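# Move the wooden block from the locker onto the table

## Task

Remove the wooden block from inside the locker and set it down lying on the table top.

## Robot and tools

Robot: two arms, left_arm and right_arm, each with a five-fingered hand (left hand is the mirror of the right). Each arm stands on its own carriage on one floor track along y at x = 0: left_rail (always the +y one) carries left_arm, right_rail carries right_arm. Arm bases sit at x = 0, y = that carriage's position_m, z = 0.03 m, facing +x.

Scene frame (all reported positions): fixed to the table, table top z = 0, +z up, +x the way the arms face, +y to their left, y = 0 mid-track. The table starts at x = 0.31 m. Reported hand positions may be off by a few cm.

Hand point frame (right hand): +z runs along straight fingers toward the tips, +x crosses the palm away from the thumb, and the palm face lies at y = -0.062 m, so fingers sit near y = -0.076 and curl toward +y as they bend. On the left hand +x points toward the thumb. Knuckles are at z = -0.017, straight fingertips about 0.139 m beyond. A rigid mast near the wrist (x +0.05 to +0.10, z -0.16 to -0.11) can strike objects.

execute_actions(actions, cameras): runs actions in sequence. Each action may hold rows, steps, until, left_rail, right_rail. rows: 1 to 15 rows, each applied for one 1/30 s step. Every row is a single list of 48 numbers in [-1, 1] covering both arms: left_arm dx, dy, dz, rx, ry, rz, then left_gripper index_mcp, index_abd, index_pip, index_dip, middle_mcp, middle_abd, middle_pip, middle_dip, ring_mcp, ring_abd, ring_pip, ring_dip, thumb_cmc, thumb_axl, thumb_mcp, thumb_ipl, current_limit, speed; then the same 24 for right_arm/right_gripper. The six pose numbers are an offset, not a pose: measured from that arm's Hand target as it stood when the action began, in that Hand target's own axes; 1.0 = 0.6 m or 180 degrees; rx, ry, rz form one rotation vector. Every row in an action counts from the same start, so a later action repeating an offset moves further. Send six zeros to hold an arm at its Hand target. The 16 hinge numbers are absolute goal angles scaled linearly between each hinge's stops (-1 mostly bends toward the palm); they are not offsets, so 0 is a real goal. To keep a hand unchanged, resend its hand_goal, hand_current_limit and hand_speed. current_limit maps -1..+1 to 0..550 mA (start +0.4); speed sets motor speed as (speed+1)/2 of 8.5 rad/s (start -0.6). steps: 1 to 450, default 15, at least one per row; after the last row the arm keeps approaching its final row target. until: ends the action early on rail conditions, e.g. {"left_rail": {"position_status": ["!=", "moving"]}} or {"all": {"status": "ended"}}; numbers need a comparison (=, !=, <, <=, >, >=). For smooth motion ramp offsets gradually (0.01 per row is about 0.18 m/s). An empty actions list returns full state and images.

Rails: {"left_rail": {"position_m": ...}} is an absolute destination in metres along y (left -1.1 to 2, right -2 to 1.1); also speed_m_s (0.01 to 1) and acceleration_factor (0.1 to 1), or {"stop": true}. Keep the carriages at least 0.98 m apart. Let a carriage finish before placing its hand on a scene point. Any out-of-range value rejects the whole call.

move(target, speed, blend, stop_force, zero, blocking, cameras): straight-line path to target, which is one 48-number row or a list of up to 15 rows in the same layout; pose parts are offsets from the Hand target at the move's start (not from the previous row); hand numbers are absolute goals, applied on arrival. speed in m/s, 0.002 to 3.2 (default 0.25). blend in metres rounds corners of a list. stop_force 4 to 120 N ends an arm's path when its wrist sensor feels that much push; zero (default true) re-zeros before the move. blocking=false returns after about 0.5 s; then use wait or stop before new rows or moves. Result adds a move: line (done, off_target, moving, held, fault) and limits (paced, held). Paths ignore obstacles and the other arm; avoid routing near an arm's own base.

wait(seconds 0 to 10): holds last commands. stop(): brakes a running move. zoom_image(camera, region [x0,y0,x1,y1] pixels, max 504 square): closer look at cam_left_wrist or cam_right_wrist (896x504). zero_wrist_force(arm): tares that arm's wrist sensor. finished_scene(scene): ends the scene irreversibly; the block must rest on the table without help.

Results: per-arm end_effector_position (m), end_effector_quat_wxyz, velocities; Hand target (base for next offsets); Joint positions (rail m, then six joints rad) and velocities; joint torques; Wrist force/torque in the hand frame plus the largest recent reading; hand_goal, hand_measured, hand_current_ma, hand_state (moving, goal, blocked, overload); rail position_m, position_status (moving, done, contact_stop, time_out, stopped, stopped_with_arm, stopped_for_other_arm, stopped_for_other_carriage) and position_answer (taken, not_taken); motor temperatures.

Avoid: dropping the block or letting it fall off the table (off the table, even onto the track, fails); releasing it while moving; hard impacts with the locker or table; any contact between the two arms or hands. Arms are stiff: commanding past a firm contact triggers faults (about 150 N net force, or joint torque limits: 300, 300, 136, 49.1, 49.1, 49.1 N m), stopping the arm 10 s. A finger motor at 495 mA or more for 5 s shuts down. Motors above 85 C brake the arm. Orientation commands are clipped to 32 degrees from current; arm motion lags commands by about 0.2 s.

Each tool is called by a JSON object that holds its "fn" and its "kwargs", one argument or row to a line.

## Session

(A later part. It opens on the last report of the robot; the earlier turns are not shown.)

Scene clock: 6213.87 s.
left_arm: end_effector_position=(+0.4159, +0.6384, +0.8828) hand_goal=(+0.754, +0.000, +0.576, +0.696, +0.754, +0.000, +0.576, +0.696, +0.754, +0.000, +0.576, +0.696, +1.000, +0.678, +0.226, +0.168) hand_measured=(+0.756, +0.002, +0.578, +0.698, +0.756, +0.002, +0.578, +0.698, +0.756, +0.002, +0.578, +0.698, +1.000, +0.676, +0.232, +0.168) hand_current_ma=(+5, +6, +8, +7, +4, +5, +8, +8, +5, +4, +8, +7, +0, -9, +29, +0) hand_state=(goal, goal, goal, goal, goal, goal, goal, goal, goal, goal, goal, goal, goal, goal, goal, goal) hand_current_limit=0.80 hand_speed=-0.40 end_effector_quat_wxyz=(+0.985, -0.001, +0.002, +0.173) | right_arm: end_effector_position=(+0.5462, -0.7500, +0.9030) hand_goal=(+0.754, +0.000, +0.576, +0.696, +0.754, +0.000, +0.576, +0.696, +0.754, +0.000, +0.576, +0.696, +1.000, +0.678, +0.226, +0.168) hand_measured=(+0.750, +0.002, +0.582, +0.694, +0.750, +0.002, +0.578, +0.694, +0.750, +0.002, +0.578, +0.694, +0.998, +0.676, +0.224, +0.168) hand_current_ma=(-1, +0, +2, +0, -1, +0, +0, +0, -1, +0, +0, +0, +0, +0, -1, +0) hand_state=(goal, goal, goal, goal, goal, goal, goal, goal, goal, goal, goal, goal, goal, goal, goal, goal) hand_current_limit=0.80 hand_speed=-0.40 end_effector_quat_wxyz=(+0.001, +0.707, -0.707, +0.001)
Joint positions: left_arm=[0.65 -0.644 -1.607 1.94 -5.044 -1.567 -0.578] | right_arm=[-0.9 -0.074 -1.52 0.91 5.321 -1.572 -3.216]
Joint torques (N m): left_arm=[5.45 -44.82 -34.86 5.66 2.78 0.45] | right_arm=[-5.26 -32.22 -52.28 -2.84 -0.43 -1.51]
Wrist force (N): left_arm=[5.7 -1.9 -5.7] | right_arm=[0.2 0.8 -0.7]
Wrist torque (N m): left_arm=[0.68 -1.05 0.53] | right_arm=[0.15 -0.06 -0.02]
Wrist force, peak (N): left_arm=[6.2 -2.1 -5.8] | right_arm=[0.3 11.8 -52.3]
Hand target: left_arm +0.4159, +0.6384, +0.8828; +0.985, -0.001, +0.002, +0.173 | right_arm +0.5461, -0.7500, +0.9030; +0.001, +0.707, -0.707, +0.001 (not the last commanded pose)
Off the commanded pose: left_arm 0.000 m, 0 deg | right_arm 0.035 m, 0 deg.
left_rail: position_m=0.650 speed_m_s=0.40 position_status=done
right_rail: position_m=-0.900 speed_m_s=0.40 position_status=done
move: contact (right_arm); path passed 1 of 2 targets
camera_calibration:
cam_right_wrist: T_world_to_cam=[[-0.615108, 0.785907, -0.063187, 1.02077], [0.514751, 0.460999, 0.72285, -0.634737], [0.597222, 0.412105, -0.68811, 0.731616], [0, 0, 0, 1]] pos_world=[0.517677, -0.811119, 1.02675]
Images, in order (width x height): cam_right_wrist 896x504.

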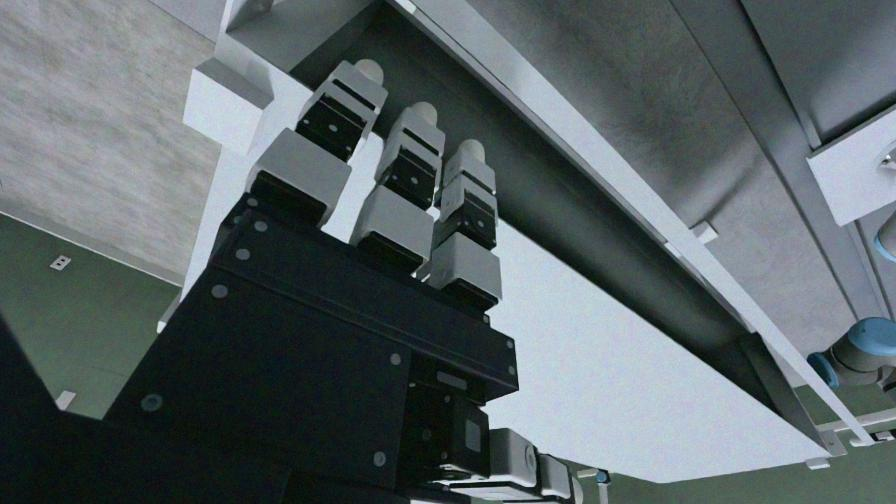

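{"fn": "move", "kwargs": {
  "target": [0,0,0,0,0,0,0.754,0,0.576,0.696,0.754,0,0.576,0.696,0.754,0,0.576,0.696,1,0.678,0.226,0.168,0.8,-0.4,0,0,0.035,0,0,0,0.754,0,0.576,0.696,0.754,0,0.576,0.696,0.754,0,0.576,0.696,1,0.678,0.226,0.168,0.8,-0.4],
  "speed": 0.008,
  "stop_force": 8,
  "cameras": ["cam_right_wrist"]
}}

{"fn": "zoom_image", "kwargs": {
  "camera": "cam_right_wrist",
  "region": [280, 0, 580, 280]
}}

Scene clock: 6256.57 s.
left_arm: end_effector_position=(+0.4159, +0.6384, +0.8828) hand_goal=(+0.754, +0.000, +0.576, +0.696, +0.754, +0.000, +0.576, +0.696, +0.754, +0.000, +0.576, +0.696, +1.000, +0.678, +0.226, +0.168) hand_measured=(+0.756, +0.002, +0.578, +0.698, +0.756, +0.002, +0.578, +0.698, +0.756, +0.002, +0.578, +0.698, +1.000, +0.676, +0.232, +0.168) hand_current_ma=(+5, +6, +8, +7, +4, +5, +8, +8, +5, +4, +8, +7, +0, -9, +29, +0) hand_state=(goal, goal, goal, goal, goal, goal, goal, goal, goal, goal, goal, goal, goal, goal, goal, goal) hand_current_limit=0.80 hand_speed=-0.40 end_effector_quat_wxyz=(+0.985, -0.001, +0.002, +0.173) | right_arm: end_effector_position=(+0.5461, -0.7500, +0.9028) hand_goal=(+0.754, +0.000, +0.576, +0.696, +0.754, +0.000, +0.576, +0.696, +0.754, +0.000, +0.576, +0.696, +1.000, +0.678, +0.226, +0.168) hand_measured=(+0.748, +0.002, +0.586, +0.694, +0.750, +0.002, +0.580, +0.694, +0.750, +0.002, +0.578, +0.694, +0.998, +0.676, +0.224, +0.168) hand_current_ma=(-2, +0, +4, +0, -1, +0, +1, +0, -1, +0, +0, +0, +0, +0, -1, +0) hand_state=(goal, goal, goal, goal, goal, goal, goal, goal, goal, goal, goal, goal, goal, goal, goal, goal) hand_current_limit=0.80 hand_speed=-0.40 end_effector_quat_wxyz=(+0.001, +0.707, -0.707, +0.001)
Joint positions: left_arm=[0.65 -0.644 -1.607 1.94 -5.044 -1.567 -0.578] | right_arm=[-0.9 -0.074 -1.52 0.911 5.321 -1.572 -3.216]
Joint torques (N m): left_arm=[6.42 -45.16 -35.57 5.19 2.83 0.65] | right_arm=[5.89 -25.09 -49.54 -2.9 -1.04 -0.31]
Wrist force (N): left_arm=[5.9 -1.7 -5.8] | right_arm=[0.3 2.4 -5.1]
Wrist torque (N m): left_arm=[0.71 -1.08 0.55] | right_arm=[0.42 -0.06 0.00]
Wrist force, peak (N): left_arm=[5.8 -2.1 -6.1] | right_arm=[0.2 3.8 -13.6]
Hand target: left_arm +0.4159, +0.6384, +0.8828; +0.985, -0.001, +0.002, +0.173 | right_arm +0.5461, -0.7500, +0.9028; +0.001, +0.707, -0.707, +0.001 (not the last commanded pose)
Off the commanded pose: left_arm 0.000 m, 0 deg | right_arm 0.021 m, 0 deg.
left_rail: position_m=0.650 speed_m_s=0.40 position_status=done
right_rail: position_m=-0.900 speed_m_s=0.40 position_status=done
move: contact (right_arm)
camera_calibration:
cam_right_wrist: T_world_to_cam=[[-0.6151, 0.785907, -0.0632701, 1.02077], [0.514686, 0.461021, 0.722882, -0.634521], [0.597286, 0.41208, -0.688069, 0.731442], [0, 0, 0, 1]] pos_world=[0.517577, -0.811119, 1.02655]
Images, in order (width x height): cam_right_wrist 896x504.

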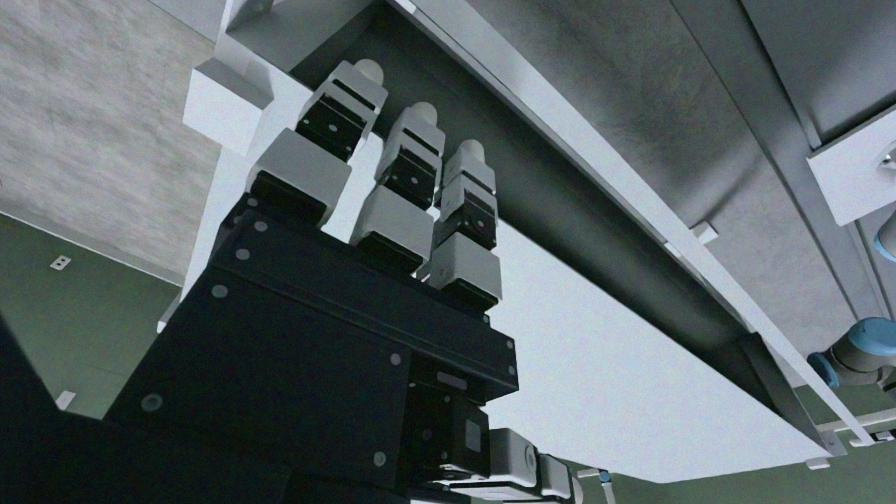

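Scaled by 1.680.

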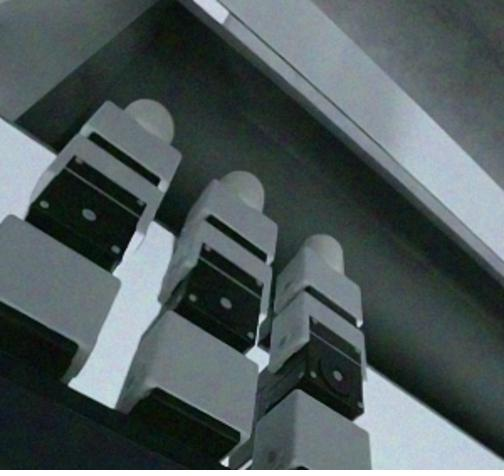

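{"fn": "move", "kwargs": {
  "target": [
    [0,0,0,0,0,0,0.754,0,0.576,0.696,0.754,0,0.576,0.696,0.754,0,0.576,0.696,1,0.678,0.226,0.168,0.8,-0.4,0,0,-0.0167,0,0,0,0.754,0,0.576,0.696,0.754,0,0.576,0.696,0.754,0,0.576,0.696,1,0.678,0.226,0.168,0.8,-0.4],
    [0,0,0,0,0,0,0.754,0,0.576,0.696,0.754,0,0.576,0.696,0.754,0,0.576,0.696,1,0.678,0.226,0.168,0.8,-0.4,0,0.0203,-0.0167,0,0,0,0.754,0,0.576,0.696,0.754,0,0.576,0.696,0.754,0,0.576,0.696,1,0.678,0.226,0.168,0.8,-0.4]
  ],
  "speed": 0.03
}}

{"fn": "move", "kwargs": {
  "target": [0,0,0,0,0,0,0.754,0,0.576,0.696,0.754,0,0.576,0.696,0.754,0,0.576,0.696,1,0.678,0.226,0.168,0.8,-0.4,0,0,0.075,0,0,0,0.754,0,0.576,0.696,0.754,0,0.576,0.696,0.754,0,0.576,0.696,1,0.678,0.226,0.168,0.8,-0.4],
  "speed": 0.01,
  "stop_force": 8,
  "cameras": ["cam_right_wrist"]
}}

{"fn": "zoom_image", "kwargs": {
  "camera": "cam_right_wrist",
  "region": [280, 0, 580, 280]
}}

Scene clock: 6288.17 s.
left_arm: end_effector_position=(+0.4159, +0.6384, +0.8828) hand_goal=(+0.754, +0.000, +0.576, +0.696, +0.754, +0.000, +0.576, +0.696, +0.754, +0.000, +0.576, +0.696, +1.000, +0.678, +0.226, +0.168) hand_measured=(+0.756, +0.002, +0.578, +0.698, +0.756, +0.002, +0.578, +0.698, +0.756, +0.002, +0.578, +0.698, +1.000, +0.676, +0.232, +0.168) hand_current_ma=(+5, +6, +8, +7, +4, +5, +8, +8, +5, +4, +8, +7, +0, -9, +29, +0) hand_state=(goal, goal, goal, goal, goal, goal, goal, goal, goal, goal, goal, goal, goal, goal, goal, goal) hand_current_limit=0.80 hand_speed=-0.40 end_effector_quat_wxyz=(+0.985, -0.001, +0.002, +0.173) | right_arm: end_effector_position=(+0.5341, -0.7499, +0.9128) hand_goal=(+0.754, +0.000, +0.576, +0.696, +0.754, +0.000, +0.576, +0.696, +0.754, +0.000, +0.576, +0.696, +1.000, +0.678, +0.226, +0.168) hand_measured=(+0.748, +0.002, +0.578, +0.694, +0.750, +0.002, +0.578, +0.694, +0.750, +0.002, +0.578, +0.694, +0.998, +0.676, +0.224, +0.168) hand_current_ma=(-1, +0, +0, +0, -1, +0, +0, +0, -1, +0, +0, +0, +0, +0, -1, +0) hand_state=(goal, goal, goal, goal, goal, goal, goal, goal, goal, goal, goal, goal, goal, goal, goal, goal) hand_current_limit=0.80 hand_speed=-0.40 end_effector_quat_wxyz=(+0.001, +0.707, -0.707, +0.001)
Joint positions: left_arm=[0.65 -0.644 -1.607 1.94 -5.044 -1.567 -0.578] | right_arm=[-0.9 -0.075 -1.528 0.899 5.342 -1.572 -3.218]
Joint torques (N m): left_arm=[7.29 -44.33 -35.04 5.12 2.92 0.23] | right_arm=[-10.43 -44.89 -31.28 -7.15 -0.38 -2.23]
Wrist force (N): left_arm=[5.6 -1.7 -5.5] | right_arm=[-0.6 0.3 0.1]
Wrist torque (N m): left_arm=[0.69 -1.02 0.52] | right_arm=[0.05 0.07 -0.09]
Wrist force, peak (N): left_arm=[6.1 -1.7 -6.0] | right_arm=[0.6 2.3 -5.7]
Hand target: left_arm +0.4159, +0.6384, +0.8828; +0.985, -0.001, +0.002, +0.173 | right_arm +0.5339, -0.7499, +0.9128; +0.001, +0.707, -0.707, +0.001
Off the commanded pose: left_arm 0.000 m, 0 deg | right_arm 0.000 m, 0 deg.
left_rail: position_m=0.650 speed_m_s=0.40 position_status=done
right_rail: position_m=-0.900 speed_m_s=0.40 position_status=done
move: done

Scene clock: 6293.67 s.
left_arm: end_effector_position=(+0.4159, +0.6384, +0.8828) hand_goal=(+0.754, +0.000, +0.576, +0.696, +0.754, +0.000, +0.576, +0.696, +0.754, +0.000, +0.576, +0.696, +1.000, +0.678, +0.226, +0.168) hand_measured=(+0.756, +0.002, +0.578, +0.698, +0.756, +0.002, +0.578, +0.698, +0.756, +0.002, +0.578, +0.698, +1.000, +0.676, +0.232, +0.168) hand_current_ma=(+5, +6, +8, +7, +4, +5, +8, +8, +5, +4, +8, +7, +0, -9, +29, +0) hand_state=(goal, goal, goal, goal, goal, goal, goal, goal, goal, goal, goal, goal, goal, goal, goal, goal) hand_current_limit=0.80 hand_speed=-0.40 end_effector_quat_wxyz=(+0.985, -0.001, +0.002, +0.173) | right_arm: end_effector_position=(+0.5339, -0.7500, +0.8678) hand_goal=(+0.754, +0.000, +0.576, +0.696, +0.754, +0.000, +0.576, +0.696, +0.754, +0.000, +0.576, +0.696, +1.000, +0.678, +0.226, +0.168) hand_measured=(+0.748, +0.002, +0.578, +0.694, +0.750, +0.002, +0.578, +0.694, +0.750, +0.002, +0.578, +0.694, +0.998, +0.676, +0.224, +0.168) hand_current_ma=(-1, +0, +0, +0, -1, +0, +0, +0, -1, +0, +0, +0, +0, +0, -1, +0) hand_state=(goal, goal, goal, goal, goal, goal, goal, goal, goal, goal, goal, goal, goal, goal, goal, goal) hand_current_limit=0.80 hand_speed=-0.40 end_effector_quat_wxyz=(+0.001, +0.707, -0.707, +0.001)
Joint positions: left_arm=[0.65 -0.644 -1.607 1.94 -5.044 -1.567 -0.578] | right_arm=[-0.9 -0.076 -1.578 1.043 5.247 -1.572 -3.218]
Joint torques (N m): left_arm=[7.46 -44.18 -35.5 4.89 2.86 0.44] | right_arm=[-9.98 -46.28 -35.17 -7.26 0.04 -2.26]
Wrist force (N): left_arm=[5.3 -2.2 -5.8] | right_arm=[-0.3 0.1 0.8]
Wrist torque (N m): left_arm=[0.64 -0.99 0.50] | right_arm=[-0.02 -0.01 -0.05]
Wrist force, peak (N): left_arm=[6.1 -2.1 -5.8] | right_arm=[-1.1 0.8 1.0]
Hand target: left_arm +0.4159, +0.6384, +0.8828; +0.985, -0.001, +0.002, +0.173 | right_arm +0.5339, -0.7500, +0.8678; +0.001, +0.707, -0.707, +0.001
Off the commanded pose: left_arm 0.000 m, 0 deg | right_arm 0.000 m, 0 deg.
left_rail: position_m=0.650 speed_m_s=0.40 position_status=done
right_rail: position_m=-0.900 speed_m_s=0.40 position_status=done
move: done
camera_calibration:
cam_right_wrist: T_world_to_cam=[[-0.6151, 0.785907, -0.0632701, 1.01113], [0.514686, 0.461021, 0.722882, -0.602895], [0.597286, 0.41208, -0.688069, 0.714687], [0, 0, 0, 1]] pos_world=[0.505377, -0.811219, 0.991551]
Images, in order (width x height): cam_right_wrist 896x504.

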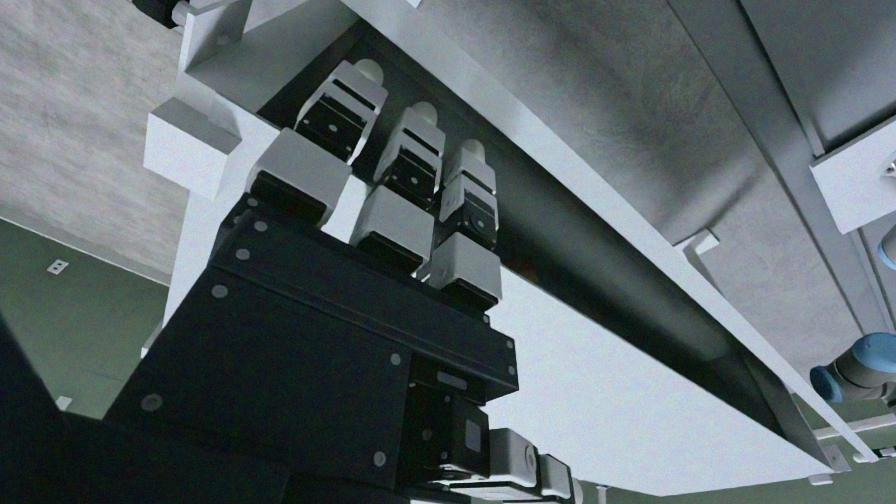

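Scaled by 1.680.

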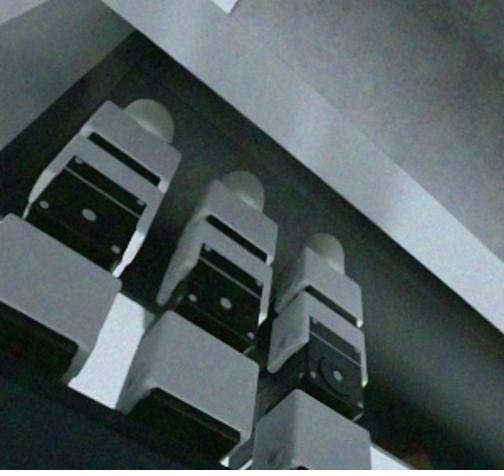

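{"fn": "move", "kwargs": {
  "target": [0,0,0,0,0,0,0.754,0,0.576,0.696,0.754,0,0.576,0.696,0.754,0,0.576,0.696,1,0.678,0.226,0.168,0.8,-0.4,0,0,0.108,0,0,0,0.754,0,0.576,0.696,0.754,0,0.576,0.696,0.754,0,0.576,0.696,1,0.678,0.226,0.168,0.8,-0.4],
  "speed": 0.02,
  "stop_force": 8,
  "cameras": ["cam_right_wrist"]
}}

Scene clock: 6350.57 s.
left_arm: end_effector_position=(+0.4159, +0.6384, +0.8828) hand_goal=(+0.754, +0.000, +0.576, +0.696, +0.754, +0.000, +0.576, +0.696, +0.754, +0.000, +0.576, +0.696, +1.000, +0.678, +0.226, +0.168) hand_measured=(+0.756, +0.002, +0.578, +0.698, +0.756, +0.002, +0.578, +0.698, +0.756, +0.002, +0.578, +0.698, +1.000, +0.676, +0.232, +0.168) hand_current_ma=(+5, +6, +8, +7, +4, +5, +8, +8, +5, +4, +8, +7, +0, -9, +29, +0) hand_state=(goal, goal, goal, goal, goal, goal, goal, goal, goal, goal, goal, goal, goal, goal, goal, goal) hand_current_limit=0.80 hand_speed=-0.40 end_effector_quat_wxyz=(+0.985, -0.001, +0.002, +0.173) | right_arm: end_effector_position=(+0.5339, -0.7500, +0.8664) hand_goal=(+0.754, +0.000, +0.576, +0.696, +0.754, +0.000, +0.576, +0.696, +0.754, +0.000, +0.576, +0.696, +1.000, +0.678, +0.226, +0.168) hand_measured=(+0.756, +0.002, +0.578, +0.694, +0.756, +0.002, +0.578, +0.694, +0.754, +0.002, +0.578, +0.694, +0.998, +0.676, +0.224, +0.168) hand_current_ma=(+0, +0, +0, +0, +0, +0, +0, +0, +0, +0, +0, +0, +0, +0, -1, +0) hand_state=(goal, goal, goal, goal, goal, goal, goal, goal, goal, goal, goal, goal, goal, goal, goal, goal) hand_current_limit=0.80 hand_speed=-0.40 end_effector_quat_wxyz=(+0.001, +0.707, -0.707, +0.001)
Joint positions: left_arm=[0.65 -0.644 -1.607 1.94 -5.044 -1.567 -0.578] | right_arm=[-0.9 -0.076 -1.579 1.048 5.244 -1.572 -3.218]
Joint torques (N m): left_arm=[6.73 -44.72 -35.98 4.94 2.86 0.22] | right_arm=[-9.65 -27.18 -54.43 -2.97 0.79 -1.4]
Wrist force (N): left_arm=[5.4 -1.6 -5.3] | right_arm=[-0.4 0.4 0.2]
Wrist torque (N m): left_arm=[0.68 -1.00 0.50] | right_arm=[0.07 0.02 -0.05]
Wrist force, peak (N): left_arm=[6.3 -1.8 -5.7] | right_arm=[-0.3 6.0 -14.1]
Hand target: left_arm +0.4159, +0.6384, +0.8828; +0.985, -0.001, +0.002, +0.173 | right_arm +0.5339, -0.7500, +0.8664; +0.001, +0.707, -0.707, +0.001 (not the last commanded pose)
Off the commanded pose: left_arm 0.000 m, 0 deg | right_arm 0.063 m, 0 deg.
left_rail: position_m=0.650 speed_m_s=0.40 position_status=done
right_rail: position_m=-0.900 speed_m_s=0.40 position_status=done
move: contact (right_arm)
camera_calibration:
cam_right_wrist: T_world_to_cam=[[-0.6151, 0.785907, -0.0632701, 1.01104], [0.514686, 0.461021, 0.722882, -0.601811], [0.597286, 0.41208, -0.688069, 0.713655], [0, 0, 0, 1]] pos_world=[0.505377, -0.811219, 0.990051]
Images, in order (width x height): cam_right_wrist 896x504.

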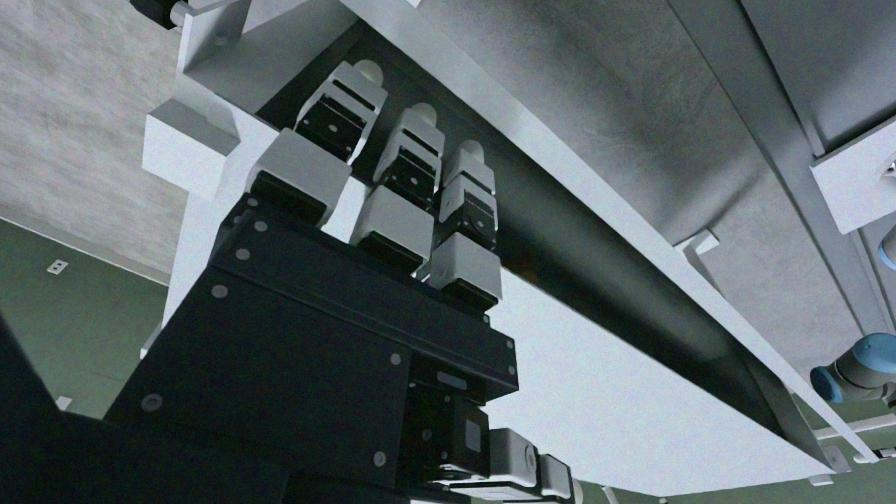

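{"fn": "move", "kwargs": {
  "target": [
    [0,0,0,0,0,0,0.754,0,0.576,0.696,0.754,0,0.576,0.696,0.754,0,0.576,0.696,1,0.678,0.226,0.168,0.8,-0.4,0,0.01,-0.005,0,0,0,0.754,0,0.576,0.696,0.754,0,0.576,0.696,0.754,0,0.576,0.696,1,0.678,0.226,0.168,0.8,-0.4],
    [0,0,0,0,0,0,0.754,0,0.576,0.696,0.754,0,0.576,0.696,0.754,0,0.576,0.696,1,0.678,0.226,0.168,0.8,-0.4,0,0.01,0.108,0,0,0,0.754,0,0.576,0.696,0.754,0,0.576,0.696,0.754,0,0.576,0.696,1,0.678,0.226,0.168,0.8,-0.4]
  ],
  "speed": 0.015,
  "stop_force": 10
}}

Scene clock: 6360.53 s.
left_arm: end_effector_position=(+0.4159, +0.6384, +0.8828) hand_goal=(+0.754, +0.000, +0.576, +0.696, +0.754, +0.000, +0.576, +0.696, +0.754, +0.000, +0.576, +0.696, +1.000, +0.678, +0.226, +0.168) hand_measured=(+0.756, +0.002, +0.578, +0.698, +0.756, +0.002, +0.578, +0.698, +0.756, +0.002, +0.578, +0.698, +1.000, +0.676, +0.232, +0.168) hand_current_ma=(+5, +6, +8, +7, +4, +5, +8, +8, +5, +4, +8, +7, +0, -9, +29, +0) hand_state=(goal, goal, goal, goal, goal, goal, goal, goal, goal, goal, goal, goal, goal, goal, goal, goal) hand_current_limit=0.80 hand_speed=-0.40 end_effector_quat_wxyz=(+0.985, -0.001, +0.002, +0.173) | right_arm: end_effector_position=(+0.5280, -0.7500, +0.8660) hand_goal=(+0.754, +0.000, +0.576, +0.696, +0.754, +0.000, +0.576, +0.696, +0.754, +0.000, +0.576, +0.696, +1.000, +0.678, +0.226, +0.168) hand_measured=(+0.762, +0.002, +0.578, +0.694, +0.760, +0.002, +0.578, +0.694, +0.758, +0.002, +0.578, +0.694, +0.998, +0.676, +0.224, +0.168) hand_current_ma=(+3, +0, +0, +0, +2, +0, +0, +0, +1, +0, +0, +0, +0, +0, -1, +0) hand_state=(goal, goal, goal, goal, goal, goal, goal, goal, goal, goal, goal, goal, goal, goal, goal, goal) hand_current_limit=0.80 hand_speed=-0.40 end_effector_quat_wxyz=(+0.001, +0.707, -0.707, +0.001)
Joint positions: left_arm=[0.65 -0.644 -1.607 1.94 -5.044 -1.567 -0.578] | right_arm=[-0.9 -0.076 -1.589 1.059 5.243 -1.572 -3.219]
Joint torques (N m): left_arm=[7.25 -44 -36.31 4.59 2.94 0.01] | right_arm=[-8.8 -26.06 -53.99 -2.77 0.32 -1.74]
Wrist force (N): left_arm=[5.7 -1.9 -6.0] | right_arm=[-0.4 -0.2 -0.1]
Wrist torque (N m): left_arm=[0.70 -1.06 0.52] | right_arm=[0.12 -0.02 -0.06]
Wrist force, peak (N): left_arm=[5.8 -1.8 -6.1] | right_arm=[-0.3 7.0 -17.6]
Hand target: left_arm +0.4159, +0.6384, +0.8828; +0.985, -0.001, +0.002, +0.173 | right_arm +0.5280, -0.7500, +0.8660; +0.001, +0.707, -0.707, +0.001 (not the last commanded pose)
Off the commanded pose: left_arm 0.000 m, 0 deg | right_arm 0.064 m, 0 deg.
left_rail: position_m=0.650 speed_m_s=0.40 position_status=done
right_rail: position_m=-0.900 speed_m_s=0.40 position_status=done
move: contact (right_arm); path passed 1 of 2 targets

{"fn": "move", "kwargs": {
  "target": [0,0,0,0,0,0,0.754,0,0.576,0.696,0.754,0,0.576,0.696,0.754,0,0.576,0.696,1,0.678,0.226,0.168,0.8,-0.4,0,0.1,0,0,0,0,1,0,0.576,0.696,1,0,0.576,0.696,1,0,0.576,0.696,1,0.678,0.226,0.168,0.79,-0.4],
  "speed": 0.015,
  "stop_force": 50,
  "cameras": ["cam_right_wrist"]
}}

Scene clock: 6395.77 s.
left_arm: end_effector_position=(+0.4159, +0.6384, +0.8828) hand_goal=(+0.754, +0.000, +0.576, +0.696, +0.754, +0.000, +0.576, +0.696, +0.754, +0.000, +0.576, +0.696, +1.000, +0.678, +0.226, +0.168) hand_measured=(+0.756, +0.002, +0.578, +0.698, +0.756, +0.002, +0.578, +0.698, +0.756, +0.002, +0.578, +0.698, +1.000, +0.676, +0.232, +0.168) hand_current_ma=(+5, +6, +8, +7, +4, +5, +8, +8, +5, +4, +8, +7, +0, -9, +29, +0) hand_state=(goal, goal, goal, goal, goal, goal, goal, goal, goal, goal, goal, goal, goal, goal, goal, goal) hand_current_limit=0.80 hand_speed=-0.40 end_effector_quat_wxyz=(+0.985, -0.001, +0.002, +0.173) | right_arm: end_effector_position=(+0.4710, -0.7501, +0.8660) hand_goal=(+1.000, +0.000, +0.576, +0.696, +1.000, +0.000, +0.576, +0.696, +1.000, +0.000, +0.576, +0.696, +1.000, +0.678, +0.226, +0.168) hand_measured=(+1.002, +0.002, +0.648, +0.694, +1.002, +0.002, +0.640, +0.694, +1.002, +0.004, +0.640, +0.694, +0.998, +0.676, +0.224, +0.168) hand_current_ma=(+0, +0, +119, +0, +0, +0, +99, +0, +0, +0, +97, +0, +0, +0, -1, +0) hand_state=(goal, goal, blocked, goal, goal, goal, blocked, goal, goal, goal, blocked, goal, goal, goal, goal, goal) hand_current_limit=0.79 hand_speed=-0.40 end_effector_quat_wxyz=(+0.000, +0.707, -0.707, +0.001)
Joint positions: left_arm=[0.65 -0.644 -1.607 1.94 -5.044 -1.567 -0.578] | right_arm=[-0.9 -0.084 -1.681 1.143 5.25 -1.572 -3.227]
Joint torques (N m): left_arm=[7.34 9.42 -60.45 4.2 2.88 0.2] | right_arm=[16.19 -34.82 -49.26 5.7 -0.83 1.17]
Wrist force (N): left_arm=[5.4 -1.9 -5.7] | right_arm=[-1.9 -37.3 -5.7]
Wrist torque (N m): left_arm=[0.67 -1.00 0.50] | right_arm=[2.88 0.02 -0.85]
Wrist force, peak (N): left_arm=[6.1 -2.0 -5.9] | right_arm=[-3.5 -54.8 -1.8]
Hand target: left_arm +0.4159, +0.6384, +0.8828; +0.985, -0.001, +0.002, +0.173 | right_arm +0.4710, -0.7501, +0.8660; +0.000, +0.707, -0.707, +0.001 (not the last commanded pose)
Off the commanded pose: left_arm 0.000 m, 0 deg | right_arm 0.003 m, 0 deg.
left_rail: position_m=0.650 speed_m_s=0.40 position_status=done
right_rail: position_m=-0.900 speed_m_s=0.40 position_status=done
move: contact (right_arm)
camera_calibration:
cam_right_wrist: T_world_to_cam=[[-0.61502, 0.785944, -0.0635879, 0.972633], [0.514385, 0.461022, 0.723095, -0.569225], [0.597628, 0.412009, -0.687815, 0.750489], [0, 0, 0, 1]] pos_world=[0.442476, -0.811218, 0.989649]
Images, in order (width x height): cam_right_wrist 896x504.

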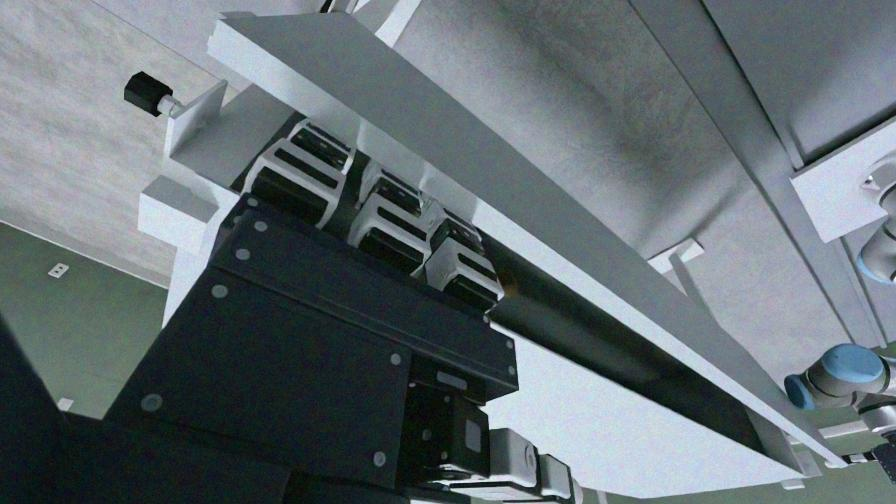

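{"fn": "move", "kwargs": {
  "target": [0,0,0,0,0,0,0.754,0,0.576,0.696,0.754,0,0.576,0.696,0.754,0,0.576,0.696,1,0.678,0.226,0.168,0.8,-0.4,0,0.1,0.03,0,0,0,1,0,0.576,0.696,1,0,0.576,0.696,1,0,0.576,0.696,1,0.678,0.226,0.168,0.79,-0.4],
  "speed": 0.015,
  "stop_force": 50,
  "zero": false
}}

{"fn": "move", "kwargs": {
  "target": [0,0,0,0,0,0,0.754,0,0.576,0.696,0.754,0,0.576,0.696,0.754,0,0.576,0.696,1,0.678,0.226,0.168,0.8,-0.4,0,0.1,0.03,0,0,0,1,0,0.576,0.696,1,0,0.576,0.696,1,0,0.576,0.696,1,0.678,0.226,0.168,0.79,-0.4],
  "speed": 0.015,
  "stop_force": 70,
  "zero": false,
  "cameras": ["cam_right_wrist"]
}}

Scene clock: 6409.03 s.
left_arm: end_effector_position=(+0.4159, +0.6384, +0.8828) hand_goal=(+0.754, +0.000, +0.576, +0.696, +0.754, +0.000, +0.576, +0.696, +0.754, +0.000, +0.576, +0.696, +1.000, +0.678, +0.226, +0.168) hand_measured=(+0.756, +0.002, +0.578, +0.698, +0.756, +0.002, +0.578, +0.698, +0.756, +0.002, +0.578, +0.698, +1.000, +0.676, +0.232, +0.168) hand_current_ma=(+5, +6, +8, +7, +4, +5, +8, +8, +5, +4, +8, +7, +0, -9, +29, +0) hand_state=(goal, goal, goal, goal, goal, goal, goal, goal, goal, goal, goal, goal, goal, goal, goal, goal) hand_current_limit=0.80 hand_speed=-0.40 end_effector_quat_wxyz=(+0.985, -0.001, +0.002, +0.173) | right_arm: end_effector_position=(+0.4707, -0.7501, +0.8659) hand_goal=(+1.000, +0.000, +0.576, +0.696, +1.000, +0.000, +0.576, +0.696, +1.000, +0.000, +0.576, +0.696, +1.000, +0.678, +0.226, +0.168) hand_measured=(+1.002, +0.002, +0.652, +0.694, +1.002, +0.002, +0.644, +0.694, +1.002, +0.002, +0.644, +0.694, +0.998, +0.676, +0.224, +0.168) hand_current_ma=(+0, +0, +128, +0, +0, +0, +107, +0, +0, +0, +105, +0, +0, +0, -1, +0) hand_state=(goal, goal, blocked, goal, goal, goal, blocked, goal, goal, goal, blocked, goal, goal, goal, goal, goal) hand_current_limit=0.79 hand_speed=-0.40 end_effector_quat_wxyz=(+0.000, +0.707, -0.707, +0.001)
Joint positions: left_arm=[0.65 -0.644 -1.607 1.94 -5.044 -1.567 -0.578] | right_arm=[-0.9 -0.084 -1.682 1.144 5.25 -1.572 -3.227]
Joint torques (N m): left_arm=[8.45 8.86 -59.35 4.27 3.24 -0.15] | right_arm=[9.51 -37.37 -47.85 10.75 -0.93 -0.9]
Wrist force (N): left_arm=[5.6 -2.0 -5.6] | right_arm=[-1.3 -44.5 -9.0]
Wrist torque (N m): left_arm=[0.66 -1.03 0.52] | right_arm=[3.42 0.13 -0.95]
Wrist force, peak (N): left_arm=[5.9 -2.2 -6.1] | right_arm=[-0.8 -54.7 -11.2]
Hand target: left_arm +0.4159, +0.6384, +0.8828; +0.985, -0.001, +0.002, +0.173 | right_arm +0.4707, -0.7501, +0.8659; +0.000, +0.707, -0.707, +0.001 (not the last commanded pose)
Off the commanded pose: left_arm 0.000 m, 0 deg | right_arm 0.062 m, 0 deg.
left_rail: position_m=0.650 speed_m_s=0.40 position_status=done
right_rail: position_m=-0.900 speed_m_s=0.40 position_status=done
move: contact (right_arm)

Scene clock: 6419.33 s.
left_arm: end_effector_position=(+0.4153, +0.6385, +0.8825) hand_goal=(+0.754, +0.000, +0.576, +0.696, +0.754, +0.000, +0.576, +0.696, +0.754, +0.000, +0.576, +0.696, +1.000, +0.678, +0.226, +0.168) hand_measured=(+0.756, +0.002, +0.578, +0.698, +0.756, +0.002, +0.578, +0.698, +0.756, +0.002, +0.578, +0.698, +1.000, +0.676, +0.232, +0.168) hand_current_ma=(+5, +6, +8, +7, +4, +5, +8, +8, +5, +4, +8, +7, +0, -9, +29, +0) hand_state=(goal, goal, goal, goal, goal, goal, goal, goal, goal, goal, goal, goal, goal, goal, goal, goal) hand_current_limit=0.80 hand_speed=-0.40 end_effector_quat_wxyz=(+0.985, -0.001, +0.002, +0.173) | right_arm: end_effector_position=(+0.4697, -0.7500, +0.8656) hand_goal=(+1.000, +0.000, +0.576, +0.696, +1.000, +0.000, +0.576, +0.696, +1.000, +0.000, +0.576, +0.696, +1.000, +0.678, +0.226, +0.168) hand_measured=(+1.002, +0.002, +0.658, +0.694, +1.002, +0.002, +0.650, +0.694, +1.002, +0.002, +0.648, +0.694, +0.998, +0.676, +0.224, +0.168) hand_current_ma=(+0, +0, +147, +0, +0, +0, +126, +0, +0, +0, +119, +0, +0, +0, -1, +0) hand_state=(goal, goal, blocked, goal, goal, goal, blocked, goal, goal, goal, blocked, goal, goal, goal, goal, goal) hand_current_limit=0.79 hand_speed=-0.40 end_effector_quat_wxyz=(+0.000, +0.707, -0.707, +0.001)
Joint positions: left_arm=[0.65 -0.645 -1.609 1.942 -5.044 -1.567 -0.578] | right_arm=[-0.9 -0.085 -1.684 1.146 5.249 -1.572 -3.227]
Joint torques (N m): left_arm=[-1.54 -30.46 -36.16 4.32 -0.17 -0.31] | right_arm=[14.65 -36.51 -49.32 2.77 -1.08 1.16]
Wrist force (N): left_arm=[5.7 -1.8 -5.9] | right_arm=[0.6 -26.9 -7.0]
Wrist torque (N m): left_arm=[0.70 -1.04 0.52] | right_arm=[2.24 0.09 -0.45]
Wrist force, peak (N): left_arm=[5.9 -1.6 -6.3] | right_arm=[-1.0 -69.8 -22.4]
Hand target: left_arm +0.4153, +0.6385, +0.8825; +0.985, -0.001, +0.002, +0.173 (not the last commanded pose) | right_arm +0.4697, -0.7500, +0.8656; +0.000, +0.707, -0.707, +0.001 (not the last commanded pose)
Off the commanded pose: left_arm 0.001 m, 0 deg | right_arm 0.062 m, 0 deg.
FORCE FAULT: contact force on the left arm reached its limit, and that arm stopped for 10 seconds. The contact can be on any part of that arm, not only on its tool. That arm's remaining commands of this call were not run. That arm's target is now where it stood when the stop ended, not its last command. That arm accepts commands again.
left_rail: position_m=0.650 speed_m_s=0.40 position_status=done
right_rail: position_m=-0.900 speed_m_s=0.40 position_status=done
move: fault (left_arm), contact (right_arm)
camera_calibration:
cam_right_wrist: T_world_to_cam=[[-0.615021, 0.78591, -0.0639954, 0.972067], [0.51394, 0.461091, 0.723368, -0.568251], [0.598009, 0.411997, -0.687491, 0.750679], [0, 0, 0, 1]] pos_world=[0.440975, -0.811218, 0.989348]
Images, in order (width x height): cam_right_wrist 896x504.

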